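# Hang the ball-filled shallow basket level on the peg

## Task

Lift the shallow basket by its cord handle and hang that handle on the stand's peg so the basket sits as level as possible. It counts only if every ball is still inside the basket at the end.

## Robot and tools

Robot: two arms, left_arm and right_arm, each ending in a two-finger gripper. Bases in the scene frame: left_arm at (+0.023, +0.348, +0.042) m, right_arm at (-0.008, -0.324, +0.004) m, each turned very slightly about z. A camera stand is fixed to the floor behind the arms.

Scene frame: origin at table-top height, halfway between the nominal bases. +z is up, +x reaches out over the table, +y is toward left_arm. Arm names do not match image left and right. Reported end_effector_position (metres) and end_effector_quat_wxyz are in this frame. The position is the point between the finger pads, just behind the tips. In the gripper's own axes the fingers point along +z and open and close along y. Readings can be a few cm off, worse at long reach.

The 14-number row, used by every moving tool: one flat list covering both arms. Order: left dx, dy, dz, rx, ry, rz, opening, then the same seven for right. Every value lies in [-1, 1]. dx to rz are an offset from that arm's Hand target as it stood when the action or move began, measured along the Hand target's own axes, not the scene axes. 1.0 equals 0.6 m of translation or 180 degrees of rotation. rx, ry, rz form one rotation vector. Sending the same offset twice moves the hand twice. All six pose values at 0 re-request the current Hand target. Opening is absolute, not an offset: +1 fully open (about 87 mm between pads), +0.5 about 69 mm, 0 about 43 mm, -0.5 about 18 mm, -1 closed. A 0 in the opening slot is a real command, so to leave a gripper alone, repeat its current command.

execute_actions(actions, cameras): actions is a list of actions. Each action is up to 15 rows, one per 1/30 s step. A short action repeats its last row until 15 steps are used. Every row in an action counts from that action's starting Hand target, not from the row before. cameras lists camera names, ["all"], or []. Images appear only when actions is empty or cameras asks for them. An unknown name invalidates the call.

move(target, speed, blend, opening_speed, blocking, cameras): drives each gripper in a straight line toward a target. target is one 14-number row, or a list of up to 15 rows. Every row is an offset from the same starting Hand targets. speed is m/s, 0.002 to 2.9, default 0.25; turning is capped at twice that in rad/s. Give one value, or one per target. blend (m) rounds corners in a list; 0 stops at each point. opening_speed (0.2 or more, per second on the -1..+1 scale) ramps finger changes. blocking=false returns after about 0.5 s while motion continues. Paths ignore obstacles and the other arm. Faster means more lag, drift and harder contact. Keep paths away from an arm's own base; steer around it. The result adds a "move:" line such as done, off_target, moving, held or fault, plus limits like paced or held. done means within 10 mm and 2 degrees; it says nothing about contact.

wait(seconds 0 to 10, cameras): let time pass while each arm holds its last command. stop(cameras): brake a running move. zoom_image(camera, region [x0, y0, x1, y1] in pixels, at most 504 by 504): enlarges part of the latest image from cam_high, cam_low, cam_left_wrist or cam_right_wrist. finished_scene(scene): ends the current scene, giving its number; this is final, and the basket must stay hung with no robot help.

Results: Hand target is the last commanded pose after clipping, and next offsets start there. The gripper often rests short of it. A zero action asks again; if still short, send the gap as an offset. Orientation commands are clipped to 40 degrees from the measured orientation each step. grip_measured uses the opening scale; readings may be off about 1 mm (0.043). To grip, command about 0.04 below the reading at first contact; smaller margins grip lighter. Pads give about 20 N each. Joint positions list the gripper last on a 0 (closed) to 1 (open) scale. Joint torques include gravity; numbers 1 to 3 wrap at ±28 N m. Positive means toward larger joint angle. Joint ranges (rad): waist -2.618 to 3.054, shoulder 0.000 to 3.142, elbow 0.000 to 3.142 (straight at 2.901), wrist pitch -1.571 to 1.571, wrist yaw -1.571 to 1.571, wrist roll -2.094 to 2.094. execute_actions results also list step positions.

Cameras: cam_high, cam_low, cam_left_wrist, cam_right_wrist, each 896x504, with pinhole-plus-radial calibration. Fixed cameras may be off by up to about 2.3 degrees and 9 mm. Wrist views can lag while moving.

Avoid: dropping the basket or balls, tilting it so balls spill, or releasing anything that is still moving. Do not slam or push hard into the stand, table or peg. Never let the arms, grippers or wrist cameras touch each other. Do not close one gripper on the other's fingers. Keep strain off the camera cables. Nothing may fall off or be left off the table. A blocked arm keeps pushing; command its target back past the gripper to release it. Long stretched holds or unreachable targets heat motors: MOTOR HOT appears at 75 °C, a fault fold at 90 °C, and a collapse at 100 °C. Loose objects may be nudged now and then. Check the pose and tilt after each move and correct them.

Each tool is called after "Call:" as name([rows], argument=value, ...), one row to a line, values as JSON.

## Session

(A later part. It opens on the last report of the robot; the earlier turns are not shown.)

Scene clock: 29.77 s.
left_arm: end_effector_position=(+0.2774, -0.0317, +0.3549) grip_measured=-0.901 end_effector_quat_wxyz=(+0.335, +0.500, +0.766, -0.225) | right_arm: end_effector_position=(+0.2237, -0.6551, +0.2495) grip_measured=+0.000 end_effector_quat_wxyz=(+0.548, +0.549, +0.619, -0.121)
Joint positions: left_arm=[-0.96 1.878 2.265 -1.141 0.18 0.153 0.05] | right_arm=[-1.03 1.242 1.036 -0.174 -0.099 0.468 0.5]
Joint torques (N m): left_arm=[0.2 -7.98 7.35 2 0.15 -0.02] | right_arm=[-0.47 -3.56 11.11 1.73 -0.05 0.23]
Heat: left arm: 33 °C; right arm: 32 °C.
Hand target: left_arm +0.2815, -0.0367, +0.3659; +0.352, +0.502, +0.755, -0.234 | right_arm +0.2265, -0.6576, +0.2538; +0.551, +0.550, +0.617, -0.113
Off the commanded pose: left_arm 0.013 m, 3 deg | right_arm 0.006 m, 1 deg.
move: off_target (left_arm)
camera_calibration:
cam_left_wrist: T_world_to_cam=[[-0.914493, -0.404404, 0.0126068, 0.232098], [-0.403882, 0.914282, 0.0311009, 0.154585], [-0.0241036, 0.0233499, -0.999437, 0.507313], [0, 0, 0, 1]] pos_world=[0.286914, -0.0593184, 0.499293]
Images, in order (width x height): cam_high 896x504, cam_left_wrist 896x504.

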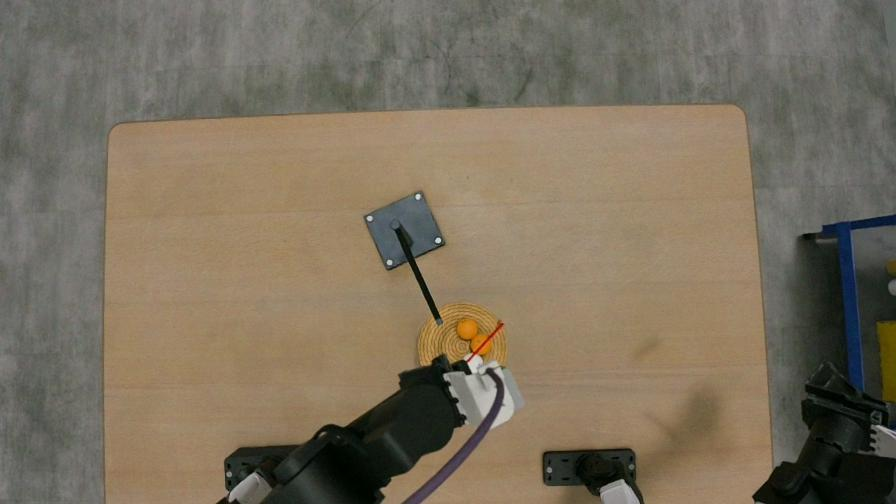

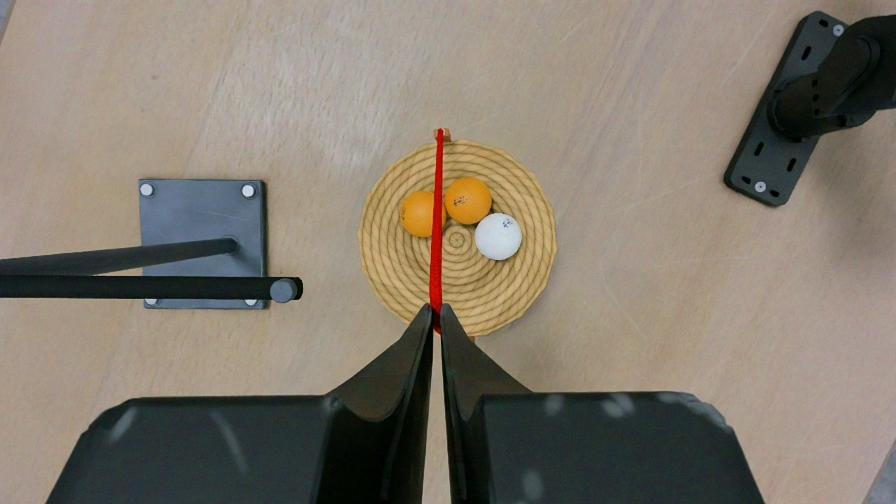

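Call:
move(target=[0,0.1755,0,0,0,0,-1,0,0,0,0,0,0,0], speed=0.07, cameras=["cam_left_wrist","cam_high","cam_low"])

Call:
zoom_image(camera="cam_low", region=[350, 150, 450, 290])

Scene clock: 32.47 s.
left_arm: end_effector_position=(+0.3745, +0.0080, +0.3591) grip_measured=-0.901 end_effector_quat_wxyz=(+0.344, +0.495, +0.764, -0.229) | right_arm: end_effector_position=(+0.2237, -0.6551, +0.2495) grip_measured=+0.000 end_effector_quat_wxyz=(+0.548, +0.549, +0.619, -0.121)
Joint positions: left_arm=[-0.7 2.216 2.841 -1.407 0.368 0.329 0.05] | right_arm=[-1.03 1.242 1.036 -0.174 -0.099 0.468 0.5]
Joint torques (N m): left_arm=[0.1 -9.18 6.22 1.91 0.34 -0.01] | right_arm=[-0.46 -3.55 11.11 1.73 -0.04 0.23]
Heat: left arm: 33 °C; right arm: 33 °C.
Hand target: left_arm +0.3787, +0.0042, +0.3659; +0.352, +0.501, +0.755, -0.234 | right_arm +0.2265, -0.6576, +0.2538; +0.551, +0.550, +0.617, -0.113
Off the commanded pose: left_arm 0.009 m, 2 deg | right_arm 0.006 m, 1 deg.
elbow stopped short (left arm): the move would have taken joint 3 (elbow) straighter than the controller allows.
move: done
camera_calibration:
cam_left_wrist: T_world_to_cam=[[-0.911859, -0.410311, 0.0125619, 0.335884], [-0.410219, 0.911939, 0.00935226, 0.167547], [-0.015293, 0.00337482, -0.999877, 0.50985], [0, 0, 0, 1]] pos_world=[0.382807, -0.016696, 0.504001]
Images, in order (width x height): cam_high 896x504, cam_low 896x504, cam_left_wrist 896x504.

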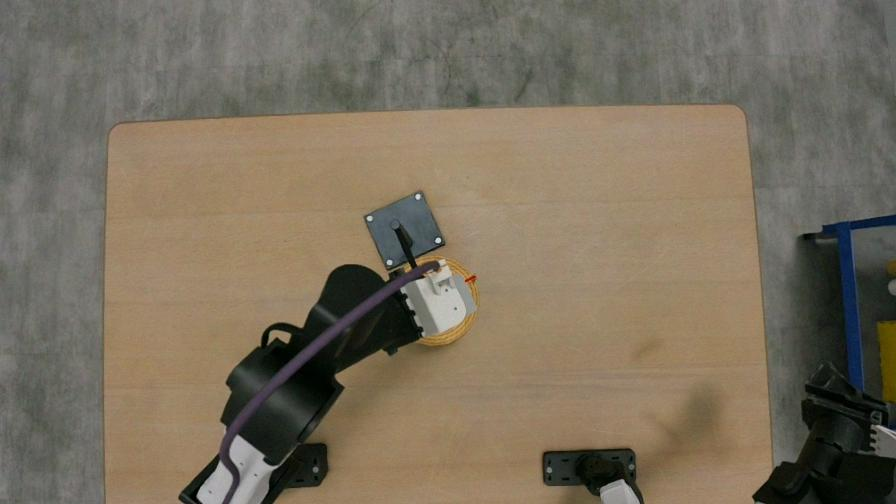

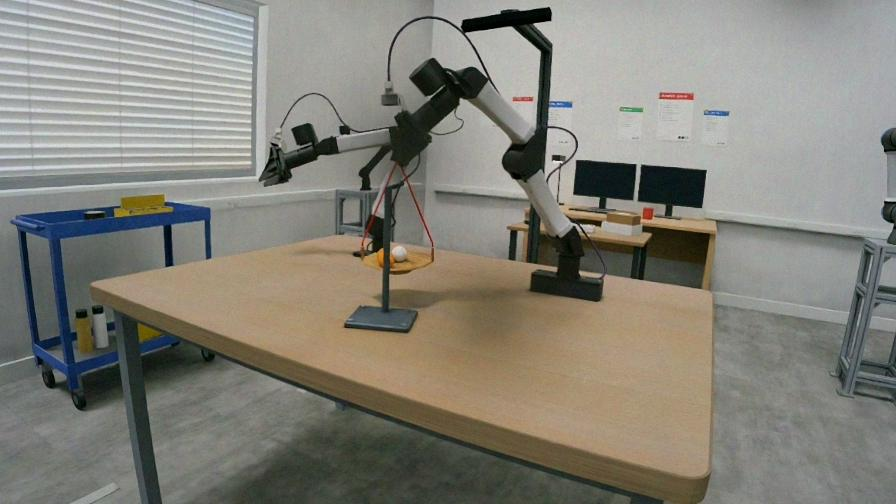

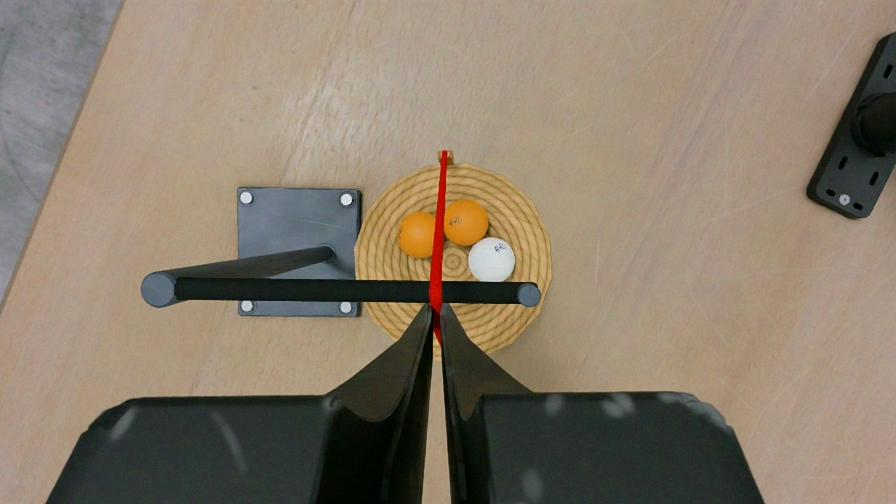

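Scaled by 3.600 from the camera's 896x504 image, which has a finer 1280x720 frame.

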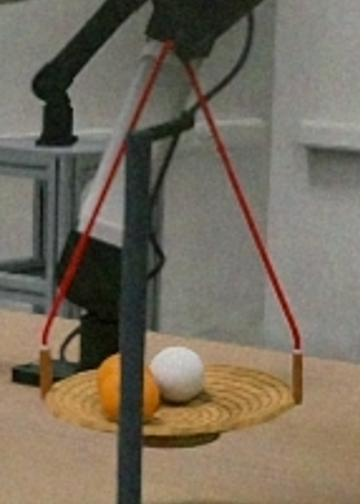

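Call:
move(target=[0.040,0.0,0.033,0,0,0,-1,0,0,0,0,0,0,0], speed=0.04, cameras=["cam_left_wrist","cam_low"])

Call:
zoom_image(camera="cam_left_wrist", region=[340, 230, 540, 380])

Call:
zoom_image(camera="cam_low", region=[350, 150, 450, 290])

Scene clock: 33.97 s.
left_arm: end_effector_position=(+0.3730, +0.0098, +0.3159) grip_measured=-0.902 end_effector_quat_wxyz=(+0.314, +0.500, +0.774, -0.229) | right_arm: end_effector_position=(+0.2237, -0.6551, +0.2495) grip_measured=+0.000 end_effector_quat_wxyz=(+0.548, +0.549, +0.619, -0.121)
Joint positions: left_arm=[-0.696 2.043 2.361 -1.168 0.378 0.342 0.049] | right_arm=[-1.03 1.242 1.036 -0.174 -0.099 0.468 0.5]
Joint torques (N m): left_arm=[-0.09 -11.99 4.36 2.28 0.25 -0.06] | right_arm=[-0.46 -3.55 11.12 1.73 -0.05 0.23]
Heat: left arm: 34 °C; right arm: 33 °C.
Hand target: left_arm +0.3786, +0.0044, +0.3348; +0.352, +0.501, +0.755, -0.234 | right_arm +0.2265, -0.6576, +0.2538; +0.551, +0.550, +0.617, -0.113
Off the commanded pose: left_arm 0.020 m, 5 deg | right_arm 0.006 m, 1 deg.
move: off_target (left_arm)
camera_calibration:
cam_left_wrist: T_world_to_cam=[[-0.915152, -0.400878, 0.0423516, 0.32765], [-0.397815, 0.915106, 0.0657652, 0.143279], [-0.0651201, 0.043337, -0.996936, 0.483982], [0, 0, 0, 1]] pos_world=[0.388365, -0.0207421, 0.4592]
Images, in order (width x height): cam_low 896x504, cam_left_wrist 896x504.

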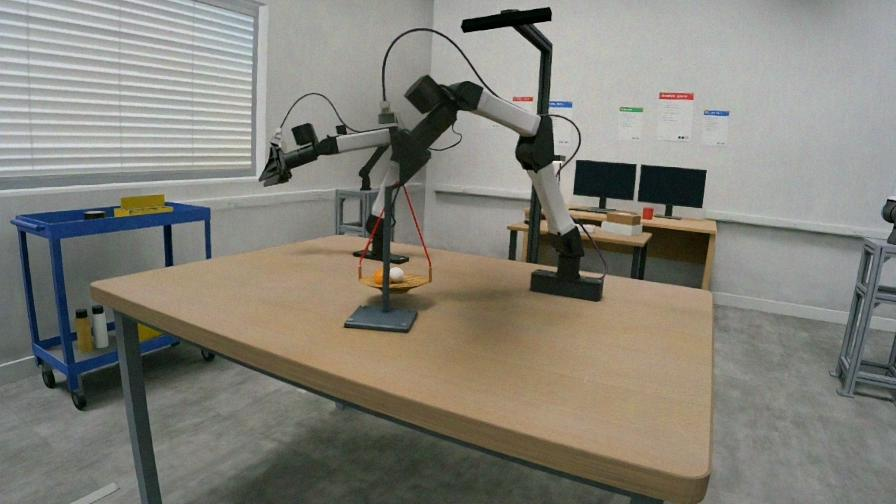

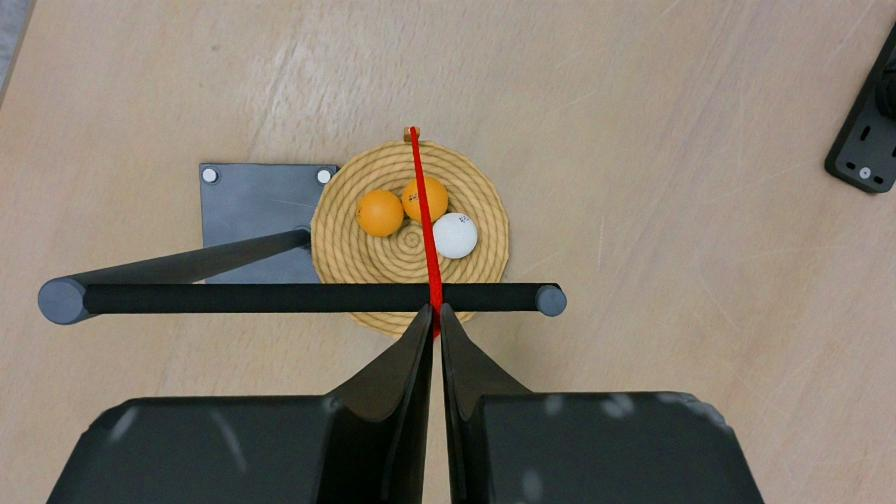

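Scaled by 2.520 from the camera's 896x504 image, which has a finer 1280x720 frame.

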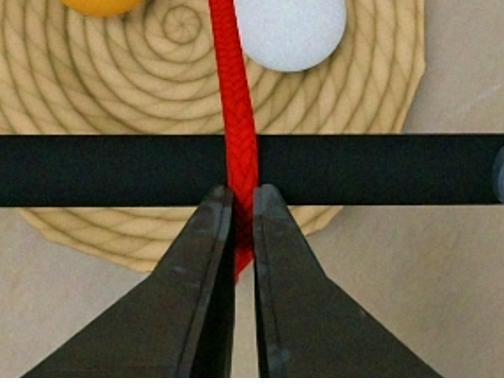

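Scaled by 3.600 from the camera's 896x504 image, which has a finer 1280x720 frame.

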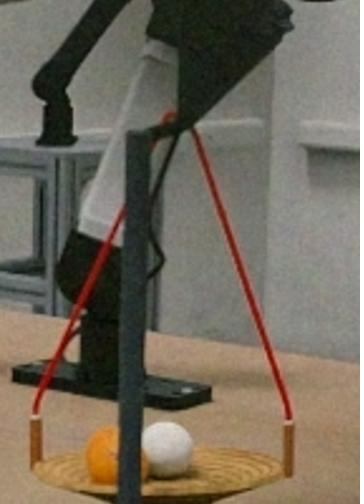

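Call:
move(target=[-0.014,0.0,-0.005,0,0,0,-1,0,0,0,0,0,0,0], speed=0.02, cameras=["cam_left_wrist","cam_low"])

Call:
zoom_image(camera="cam_left_wrist", region=[340, 230, 540, 380])

Call:
zoom_image(camera="cam_low", region=[350, 150, 450, 290])

Scene clock: 35.43 s.
left_arm: end_effector_position=(+0.3768, +0.0069, +0.3343) grip_measured=-0.902 end_effector_quat_wxyz=(+0.336, +0.499, +0.764, -0.231) | right_arm: end_effector_position=(+0.2237, -0.6551, +0.2495) grip_measured=+0.000 end_effector_quat_wxyz=(+0.548, +0.549, +0.619, -0.121)
Joint positions: left_arm=[-0.696 2.059 2.443 -1.185 0.378 0.342 0.049] | right_arm=[-1.03 1.242 1.036 -0.174 -0.099 0.468 0.5]
Joint torques (N m): left_arm=[-0.49 -9.29 7.09 1.92 0.2 -0.11] | right_arm=[-0.44 -3.55 11.12 1.73 -0.05 0.23]
Heat: left arm: 34 °C; right arm: 33 °C.
Hand target: left_arm +0.3797, +0.0016, +0.3433; +0.352, +0.501, +0.755, -0.234 | right_arm +0.2265, -0.6576, +0.2538; +0.551, +0.550, +0.617, -0.113
Off the commanded pose: left_arm 0.011 m, 2 deg | right_arm 0.006 m, 1 deg.
move: off_target (left_arm)
camera_calibration:
cam_left_wrist: T_world_to_cam=[[-0.916344, -0.399948, 0.0188674, 0.337373], [-0.399527, 0.916444, 0.0225552, 0.16118], [-0.0263118, 0.0131303, -0.999568, 0.489113], [0, 0, 0, 1]] pos_world=[0.386414, -0.0192027, 0.478901]
Images, in order (width x height): cam_low 896x504, cam_left_wrist 896x504.

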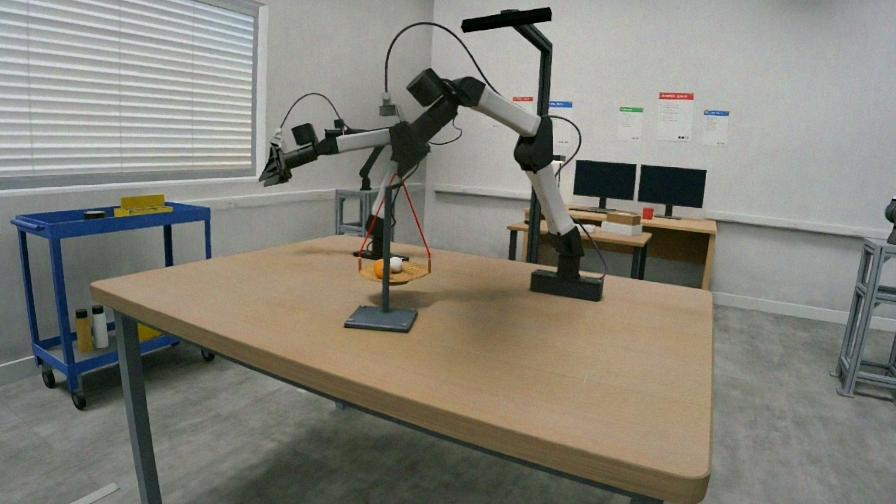

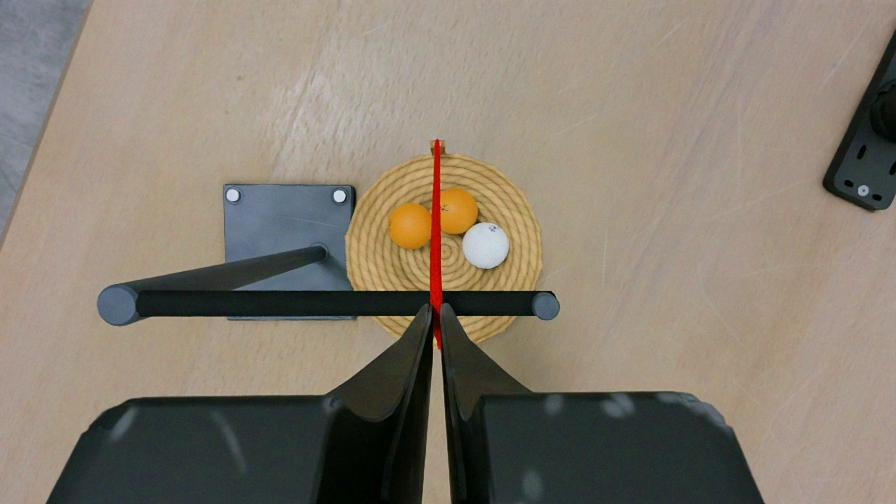

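Scaled by 2.520 from the camera's 896x504 image, which has a finer 1280x720 frame.

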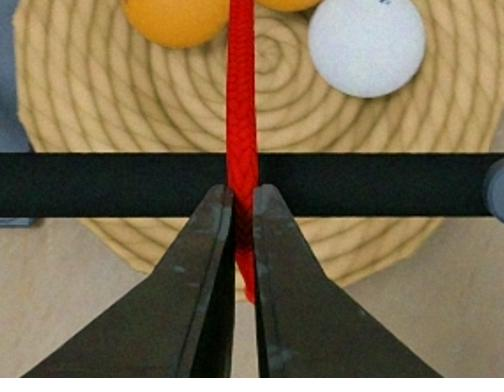

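Scaled by 3.600 from the camera's 896x504 image, which has a finer 1280x720 frame.

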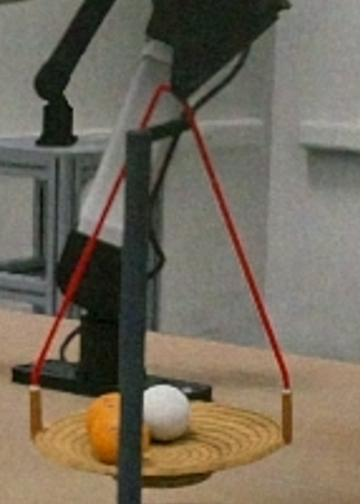

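Call:
move(target=[0.0105,0.0,-0.005,0,0,0,-1,0,0,0,0,0,0,0], speed=0.02, cameras=["cam_left_wrist"])

Call:
zoom_image(camera="cam_left_wrist", region=[340, 230, 540, 380])

Scene clock: 36.83 s.
left_arm: end_effector_position=(+0.3752, +0.0079, +0.3191) grip_measured=-0.902 end_effector_quat_wxyz=(+0.318, +0.500, +0.772, -0.230) | right_arm: end_effector_position=(+0.2237, -0.6551, +0.2495) grip_measured=+0.000 end_effector_quat_wxyz=(+0.548, +0.549, +0.619, -0.121)
Joint positions: left_arm=[-0.696 2.057 2.392 -1.176 0.379 0.342 0.049] | right_arm=[-1.03 1.242 1.036 -0.174 -0.099 0.468 0.5]
Joint torques (N m): left_arm=[0.18 -12.81 4.48 2.14 0.23 -0.05] | right_arm=[-0.44 -3.55 11.12 1.73 -0.05 0.23]
Heat: left arm: 34 °C; right arm: 33 °C.
Hand target: left_arm +0.3773, +0.0073, +0.3402; +0.352, +0.502, +0.755, -0.234 | right_arm +0.2265, -0.6576, +0.2538; +0.551, +0.550, +0.617, -0.113
Off the commanded pose: left_arm 0.021 m, 4 deg | right_arm 0.006 m, 1 deg.
move: off_target (left_arm)
camera_calibration:
cam_left_wrist: T_world_to_cam=[[-0.9157, -0.399987, 0.0387749, 0.329994], [-0.397593, 0.915772, 0.0572776, 0.148251], [-0.0584193, 0.0370325, -0.997605, 0.485049], [0, 0, 0, 1]] pos_world=[0.389456, -0.0217335, 0.462601]
Images, in order (width x height): cam_left_wrist 896x504.

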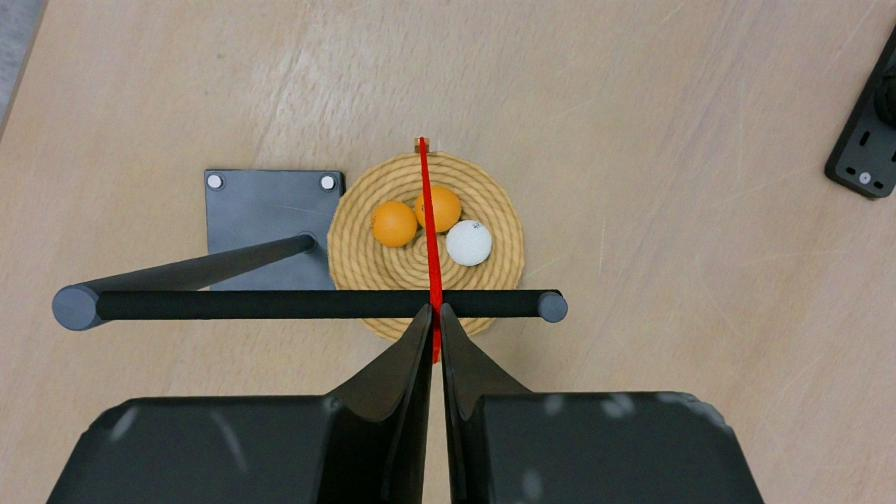

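Scaled by 2.520 from the camera's 896x504 image, which has a finer 1280x720 frame.

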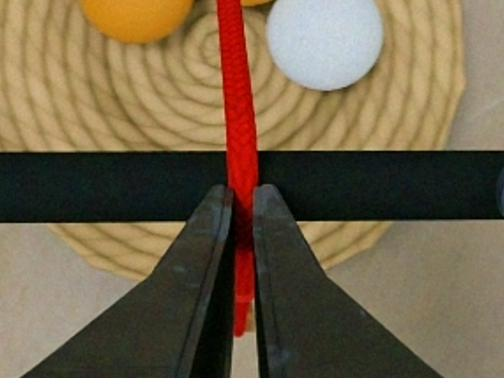

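Call:
move(target=[0.002,0.0,-0.008,0,0,0,-1,0,0,0,0,0,0,0], speed=0.02, cameras=["cam_left_wrist","cam_low"])

Call:
zoom_image(camera="cam_left_wrist", region=[340, 230, 540, 380])

Call:
zoom_image(camera="cam_low", region=[350, 150, 450, 290])

Scene clock: 37.83 s.
left_arm: end_effector_position=(+0.3749, +0.0081, +0.3191) grip_measured=-0.902 end_effector_quat_wxyz=(+0.319, +0.500, +0.772, -0.230) | right_arm: end_effector_position=(+0.2237, -0.6551, +0.2495) grip_measured=+0.000 end_effector_quat_wxyz=(+0.548, +0.549, +0.619, -0.121)
Joint positions: left_arm=[-0.696 2.049 2.378 -1.167 0.379 0.342 0.049] | right_arm=[-1.03 1.242 1.036 -0.174 -0.099 0.468 0.5]
Joint torques (N m): left_arm=[0.64 -13.39 4.64 1.95 0.28 0.01] | right_arm=[-0.47 -3.54 11.11 1.73 -0.05 0.23]
Heat: left arm: 35 °C; right arm: 33 °C.
Hand target: left_arm +0.3755, +0.0115, +0.3425; +0.352, +0.502, +0.755, -0.234 | right_arm +0.2265, -0.6576, +0.2538; +0.551, +0.550, +0.617, -0.113
Off the commanded pose: left_arm 0.024 m, 4 deg | right_arm 0.006 m, 1 deg.
move: off_target (left_arm)
camera_calibration:
cam_left_wrist: T_world_to_cam=[[-0.915914, -0.399666, 0.0369949, 0.330549], [-0.397488, 0.91598, 0.0546306, 0.148728], [-0.0557206, 0.0353319, -0.997821, 0.484209], [0, 0, 0, 1]] pos_world=[0.388852, -0.0212311, 0.462801]
Images, in order (width x height): cam_low 896x504, cam_left_wrist 896x504.

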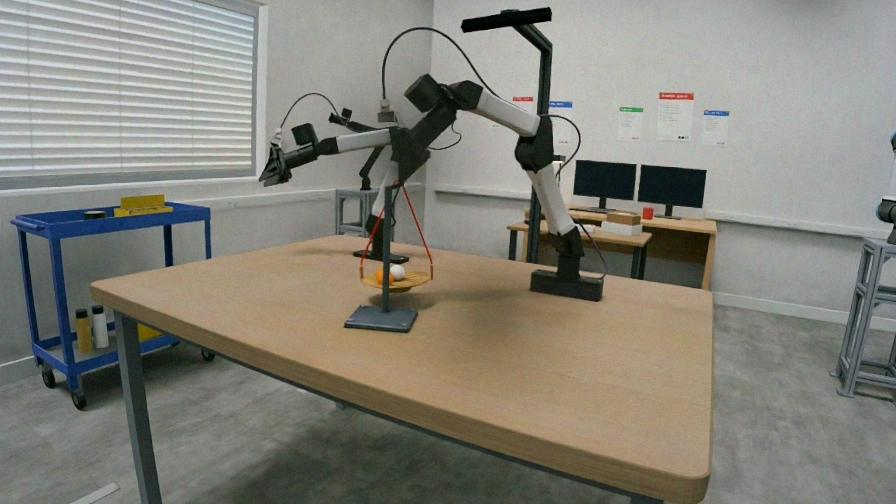

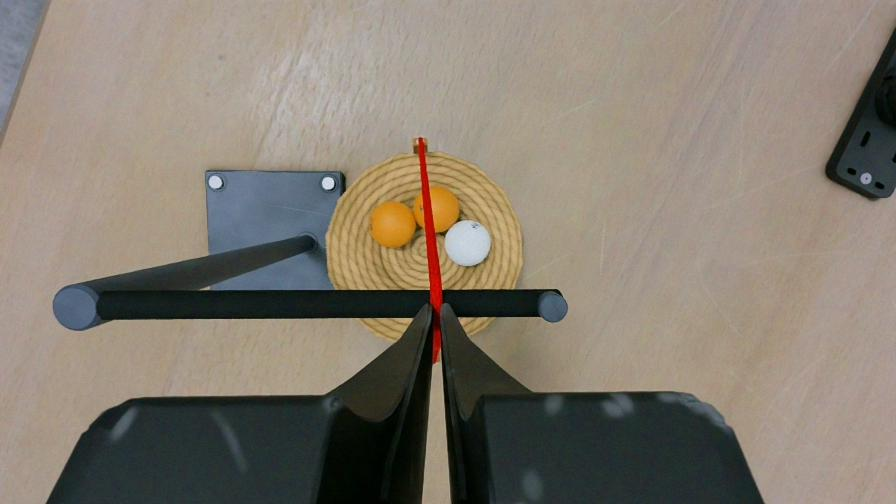

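Scaled by 2.520 from the camera's 896x504 image, which has a finer 1280x720 frame.

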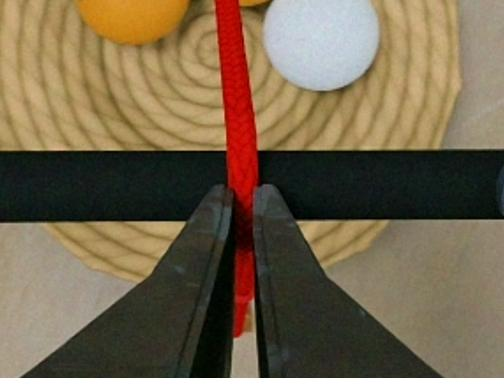

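Scaled by 3.600 from the camera's 896x504 image, which has a finer 1280x720 frame.

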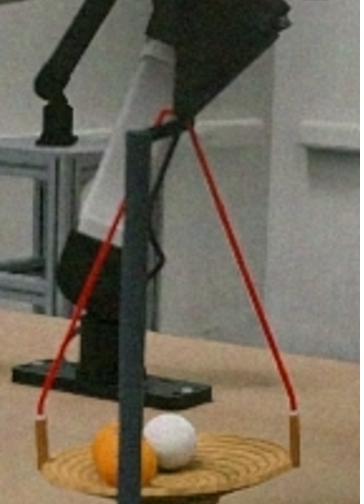

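Call:
move([
  [0.006,0,0.008,0,0,0,-1,0,0,0,0,0,0,0],
  [0.006,0,0.008,0,0,0,-0.7,0,0,0,0,0,0,0],
], speed=0.02, opening_speed=0.25, cameras=["cam_low","cam_left_wrist"])

Call:
zoom_image(camera="cam_left_wrist", region=[340, 230, 540, 380])

Call:
zoom_image(camera="cam_low", region=[350, 150, 450, 290])

Scene clock: 40.30 s.
left_arm: end_effector_position=(+0.3733, +0.0076, +0.3193) grip_measured=-0.700 end_effector_quat_wxyz=(+0.324, +0.501, +0.768, -0.234) | right_arm: end_effector_position=(+0.2237, -0.6551, +0.2495) grip_measured=+0.000 end_effector_quat_wxyz=(+0.548, +0.549, +0.619, -0.121)
Joint positions: left_arm=[-0.696 2.023 2.33 -1.133 0.387 0.342 0.15] | right_arm=[-1.03 1.242 1.036 -0.174 -0.099 0.468 0.5]
Joint torques (N m): left_arm=[0.43 -12.45 4.38 2.01 0.2 -0.02] | right_arm=[-0.47 -3.55 11.11 1.72 -0.05 0.23]
Heat: left arm: 36 °C; right arm: 34 °C.
Hand target: left_arm +0.3760, +0.0102, +0.3365; +0.352, +0.501, +0.755, -0.234 | right_arm +0.2265, -0.6576, +0.2538; +0.551, +0.550, +0.617, -0.113
Off the commanded pose: left_arm 0.018 m, 4 deg | right_arm 0.006 m, 1 deg.
move: off_target (left_arm); target 2's new opening was sent with left_arm's hand 0.018 m and 3 deg from that target
camera_calibration:
cam_left_wrist: T_world_to_cam=[[-0.91826, -0.394296, 0.0364618, 0.329846], [-0.392831, 0.918678, 0.0414155, 0.151017], [-0.0498266, 0.0237068, -0.998476, 0.482321], [0, 0, 0, 1]] pos_world=[0.386241, -0.0201131, 0.463305]
Images, in order (width x height): cam_low 896x504, cam_left_wrist 896x504.

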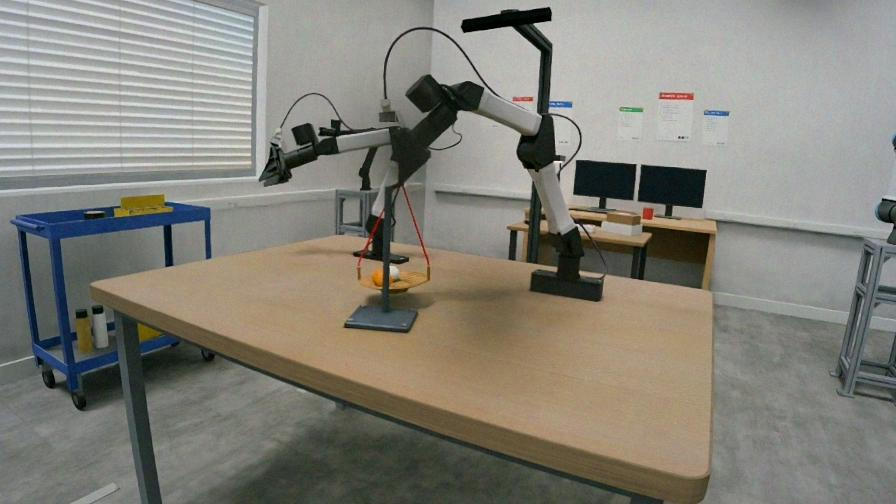

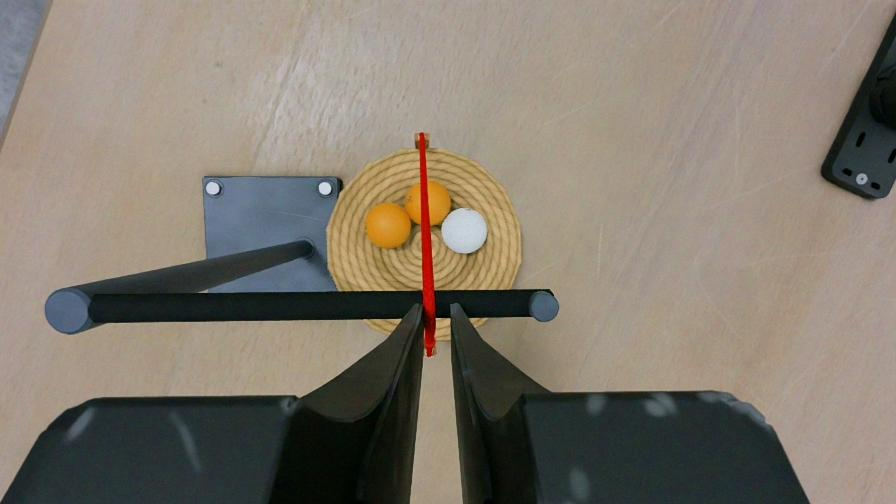

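Scaled by 2.520 from the camera's 896x504 image, which has a finer 1280x720 frame.

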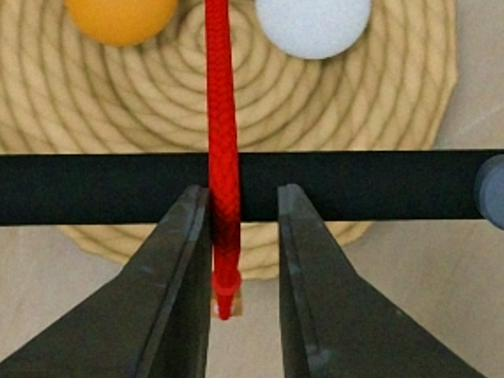

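Scaled by 3.600 from the camera's 896x504 image, which has a finer 1280x720 frame.

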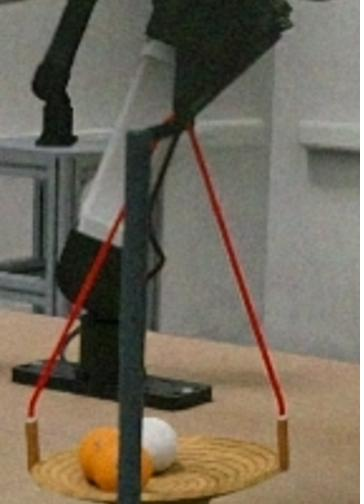

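Call:
move([
  [-0.008,0,-0.003,0,0,0,-0.35,0,0,0,0,0,0,0],
  [-0.008,0,-0.12,0,0,0,-0.35,0,0,0,0,0,0,0],
  [-0.008,0,-0.3,0,0,0,-0.35,0,0,0,0,0,0,0],
], speed=[0.03,0.05,0.12], opening_speed=0.4, cameras=["cam_high","cam_low"])

Call:
zoom_image(camera="cam_low", region=[330, 130, 480, 310])

Call:
zoom_image(camera="cam_high", region=[360, 150, 540, 350])

Scene clock: 45.60 s.
left_arm: end_effector_position=(+0.3286, +0.1312, +0.4517) grip_measured=-0.350 end_effector_quat_wxyz=(+0.410, +0.474, +0.742, -0.238) | right_arm: end_effector_position=(+0.2237, -0.6551, +0.2495) grip_measured=+0.000 end_effector_quat_wxyz=(+0.548, +0.549, +0.619, -0.121)
Joint positions: left_arm=[-0.445 1.864 2.711 -1.552 0.556 0.465 0.325] | right_arm=[-1.03 1.242 1.036 -0.174 -0.099 0.468 0.5]
Joint torques (N m): left_arm=[0.43 -7.69 2.91 1.71 0.36 -0.04] | right_arm=[-0.43 -3.55 11.12 1.73 -0.04 0.23]
Heat: left arm: 37 °C; right arm: 34 °C.
Hand target: left_arm +0.3238, +0.1344, +0.4560; +0.352, +0.501, +0.755, -0.234 | right_arm +0.2265, -0.6576, +0.2538; +0.551, +0.550, +0.617, -0.113
Off the commanded pose: left_arm 0.007 m, 8 deg | right_arm 0.006 m, 1 deg.
joint sent to its limit (left arm) — joint 4 (wrist pitch), lower limit. The joint targets are off in orientation, not in position.
move: off_target (left_arm)
Images, in order (width x height): cam_high 896x504, cam_low 896x504.

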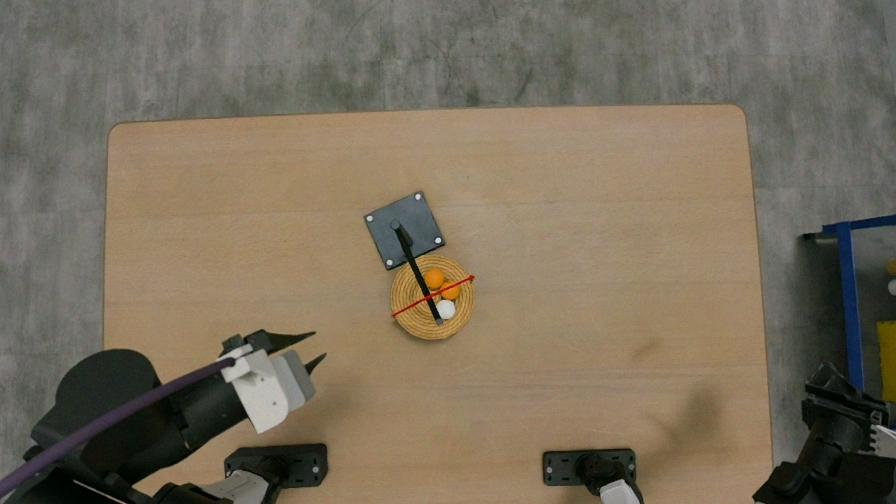

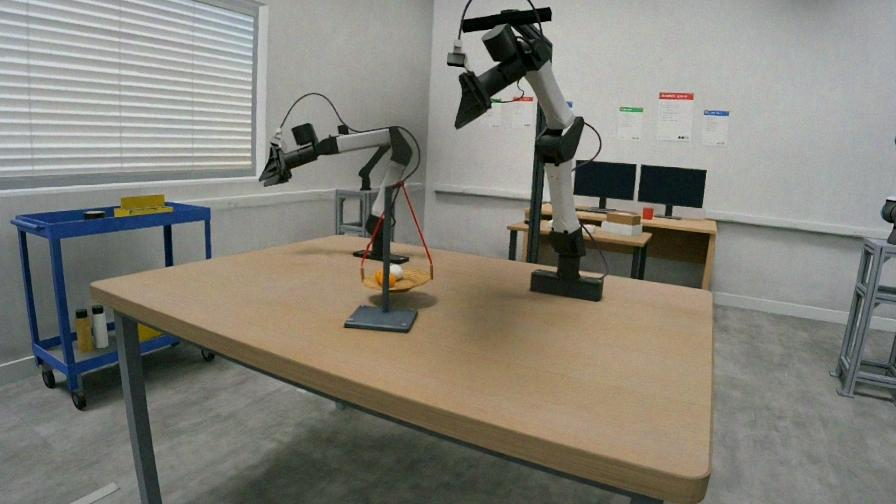

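Scaled by 2.800 from the camera's 896x504 image, which has a finer 1280x720 frame.

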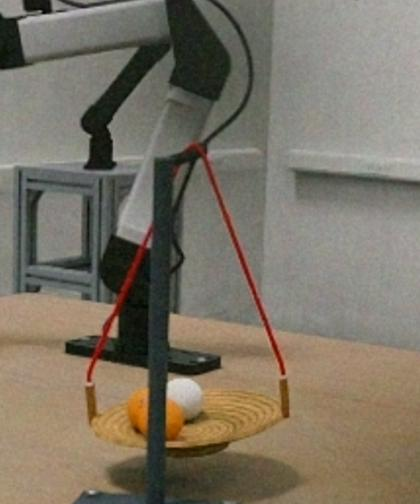

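Scaled by 2.520 from the camera's 896x504 image, which has a finer 1280x720 frame.

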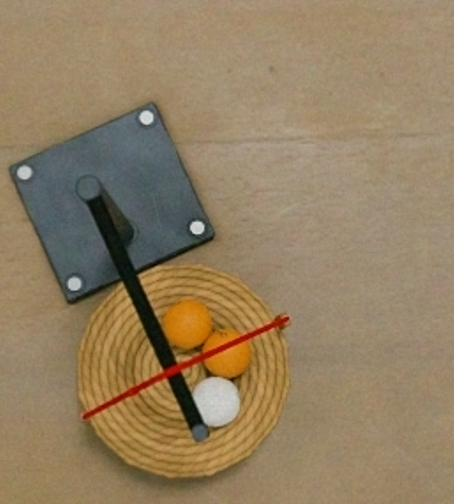

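Call:
zoom_image(camera="cam_low", region=[350, 250, 450, 300])

Call:
zoom_image(camera="cam_high", region=[380, 240, 490, 350])

Scaled by 5.040 from the camera's 896x504 image, which has a finer 1280x720 frame.

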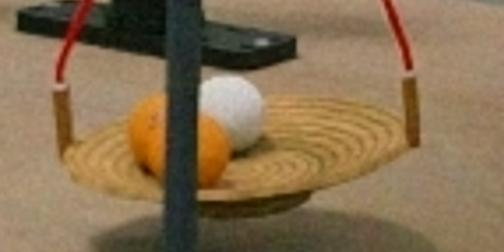

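Scaled by 4.582 from the camera's 896x504 image, which has a finer 1280x720 frame.

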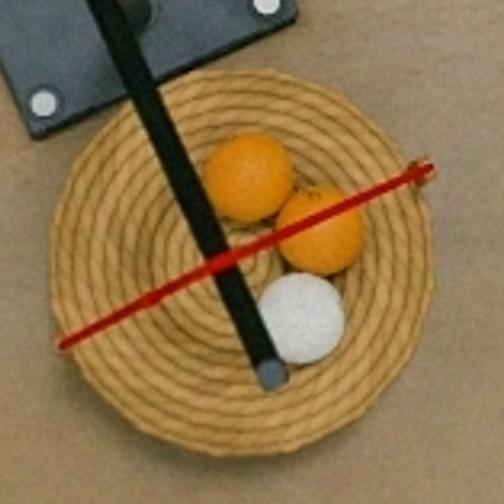

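Call:
move(target=[0.0795,0.002,0.2355,0,0,0,-0.35,0,0,0,0,0,0,0], speed=0.12, cameras=["cam_left_wrist","cam_low","cam_high"])

Scene clock: 48.27 s.
left_arm: end_effector_position=(+0.3532, +0.0662, +0.3279) grip_measured=-0.350 end_effector_quat_wxyz=(+0.346, +0.504, +0.756, -0.234) | right_arm: end_effector_position=(+0.2237, -0.6551, +0.2495) grip_measured=+0.000 end_effector_quat_wxyz=(+0.548, +0.549, +0.619, -0.121)
Joint positions: left_arm=[-0.598 1.749 1.971 -1.033 0.457 0.428 0.325] | right_arm=[-1.03 1.242 1.036 -0.174 -0.099 0.468 0.5]
Joint torques (N m): left_arm=[-0.57 -7.79 4.81 1.9 0.15 -0.26] | right_arm=[-0.44 -3.56 11.12 1.73 -0.05 0.23]
Heat: left arm: 37 °C; right arm: 34 °C.
Hand target: left_arm +0.3550, +0.0634, +0.3285; +0.352, +0.502, +0.755, -0.234 | right_arm +0.2265, -0.6576, +0.2538; +0.551, +0.550, +0.617, -0.113
Off the commanded pose: left_arm 0.003 m, 1 deg | right_arm 0.006 m, 1 deg.
move: done
camera_calibration:
cam_left_wrist: T_world_to_cam=[[-0.921827, -0.387524, 0.00771509, 0.344447], [-0.387539, 0.921853, -0.000471429, 0.100542], [-0.00692949, -0.00342447, -0.99997, 0.475725], [0, 0, 0, 1]] pos_world=[0.359782, 0.0424258, 0.473101]
Images, in order (width x height): cam_high 896x504, cam_low 896x504, cam_left_wrist 896x504.

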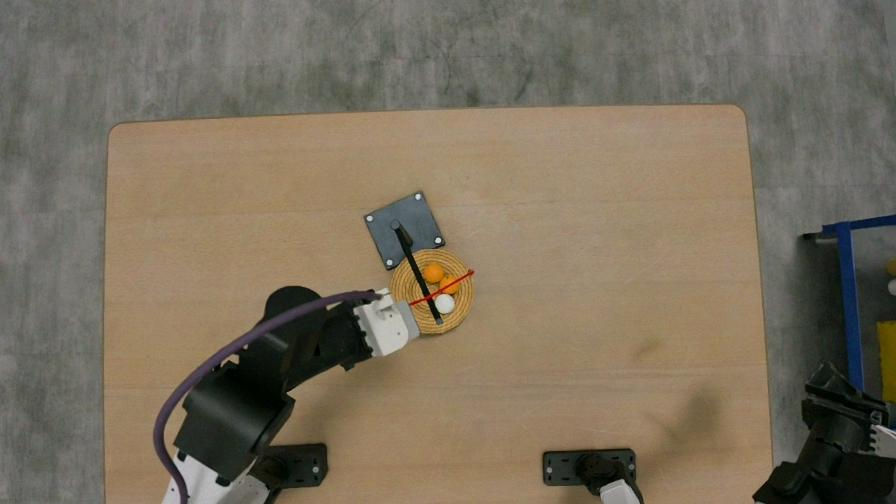

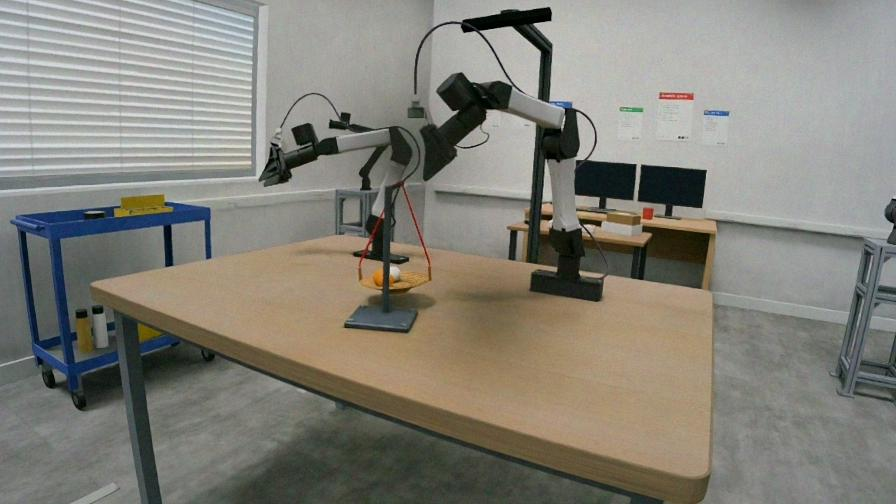

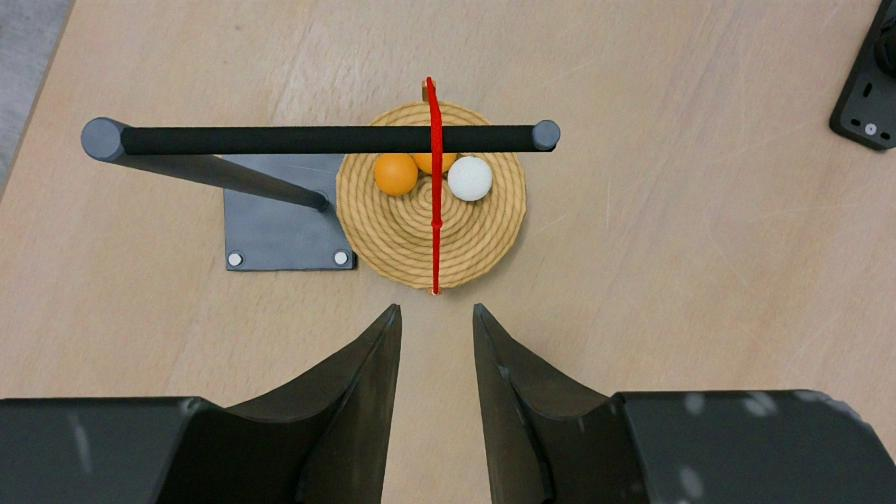

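Call:
move(target=[0,0,0.1,0,0,0,-0.35,0,0,0,0,0,0,0], speed=0.05, cameras=["cam_left_wrist","cam_low"])

Call:
zoom_image(camera="cam_low", region=[340, 160, 470, 300])

Scene clock: 50.13 s.
left_arm: end_effector_position=(+0.3699, +0.0258, +0.2949) grip_measured=-0.350 end_effector_quat_wxyz=(+0.352, +0.504, +0.754, -0.234) | right_arm: end_effector_position=(+0.2237, -0.6551, +0.2495) grip_measured=+0.000 end_effector_quat_wxyz=(+0.548, +0.549, +0.619, -0.121)
Joint positions: left_arm=[-0.665 1.827 1.914 -0.864 0.409 0.375 0.325] | right_arm=[-1.03 1.242 1.036 -0.174 -0.099 0.468 0.5]
Joint torques (N m): left_arm=[-0.75 -7.71 5.24 1.95 0.13 -0.27] | right_arm=[-0.44 -3.55 11.12 1.73 -0.05 0.23]
Heat: left arm: 36 °C; right arm: 35 °C.
Hand target: left_arm +0.3728, +0.0210, +0.2900; +0.352, +0.501, +0.755, -0.234 | right_arm +0.2265, -0.6576, +0.2538; +0.551, +0.550, +0.617, -0.113
Off the commanded pose: left_arm 0.007 m, 0 deg | right_arm 0.006 m, 1 deg.
move: done
camera_calibration:
cam_left_wrist: T_world_to_cam=[[-0.921569, -0.388213, 0.00115599, 0.346243], [-0.388206, 0.921522, -0.00962745, 0.147232], [0.00267223, -0.00932112, -0.999953, 0.439302], [0, 0, 0, 1]] pos_world=[0.375069, 0.00283303, 0.440299]
Images, in order (width x height): cam_low 896x504, cam_left_wrist 896x504.

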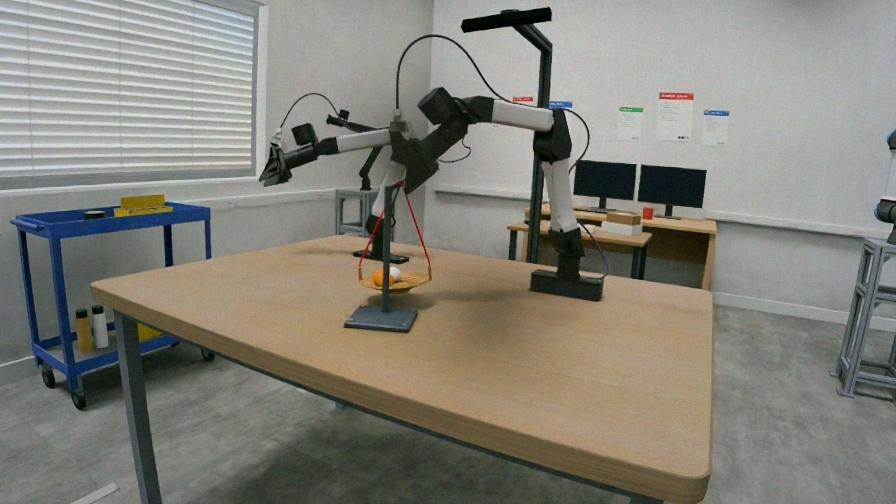

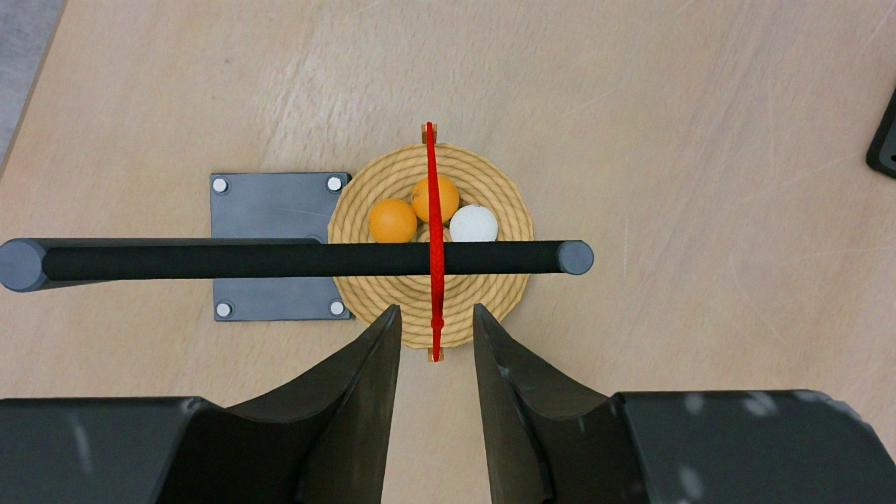

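Scaled by 3.600 from the camera's 896x504 image, which has a finer 1280x720 frame.

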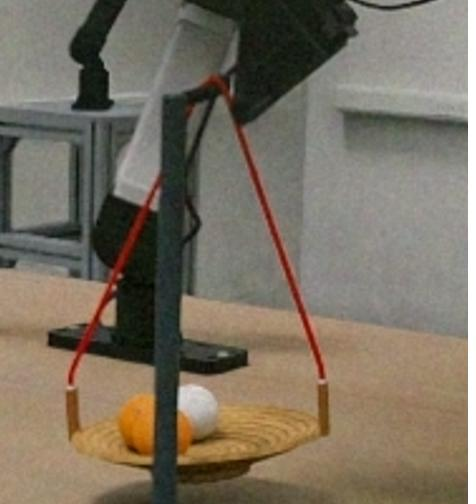

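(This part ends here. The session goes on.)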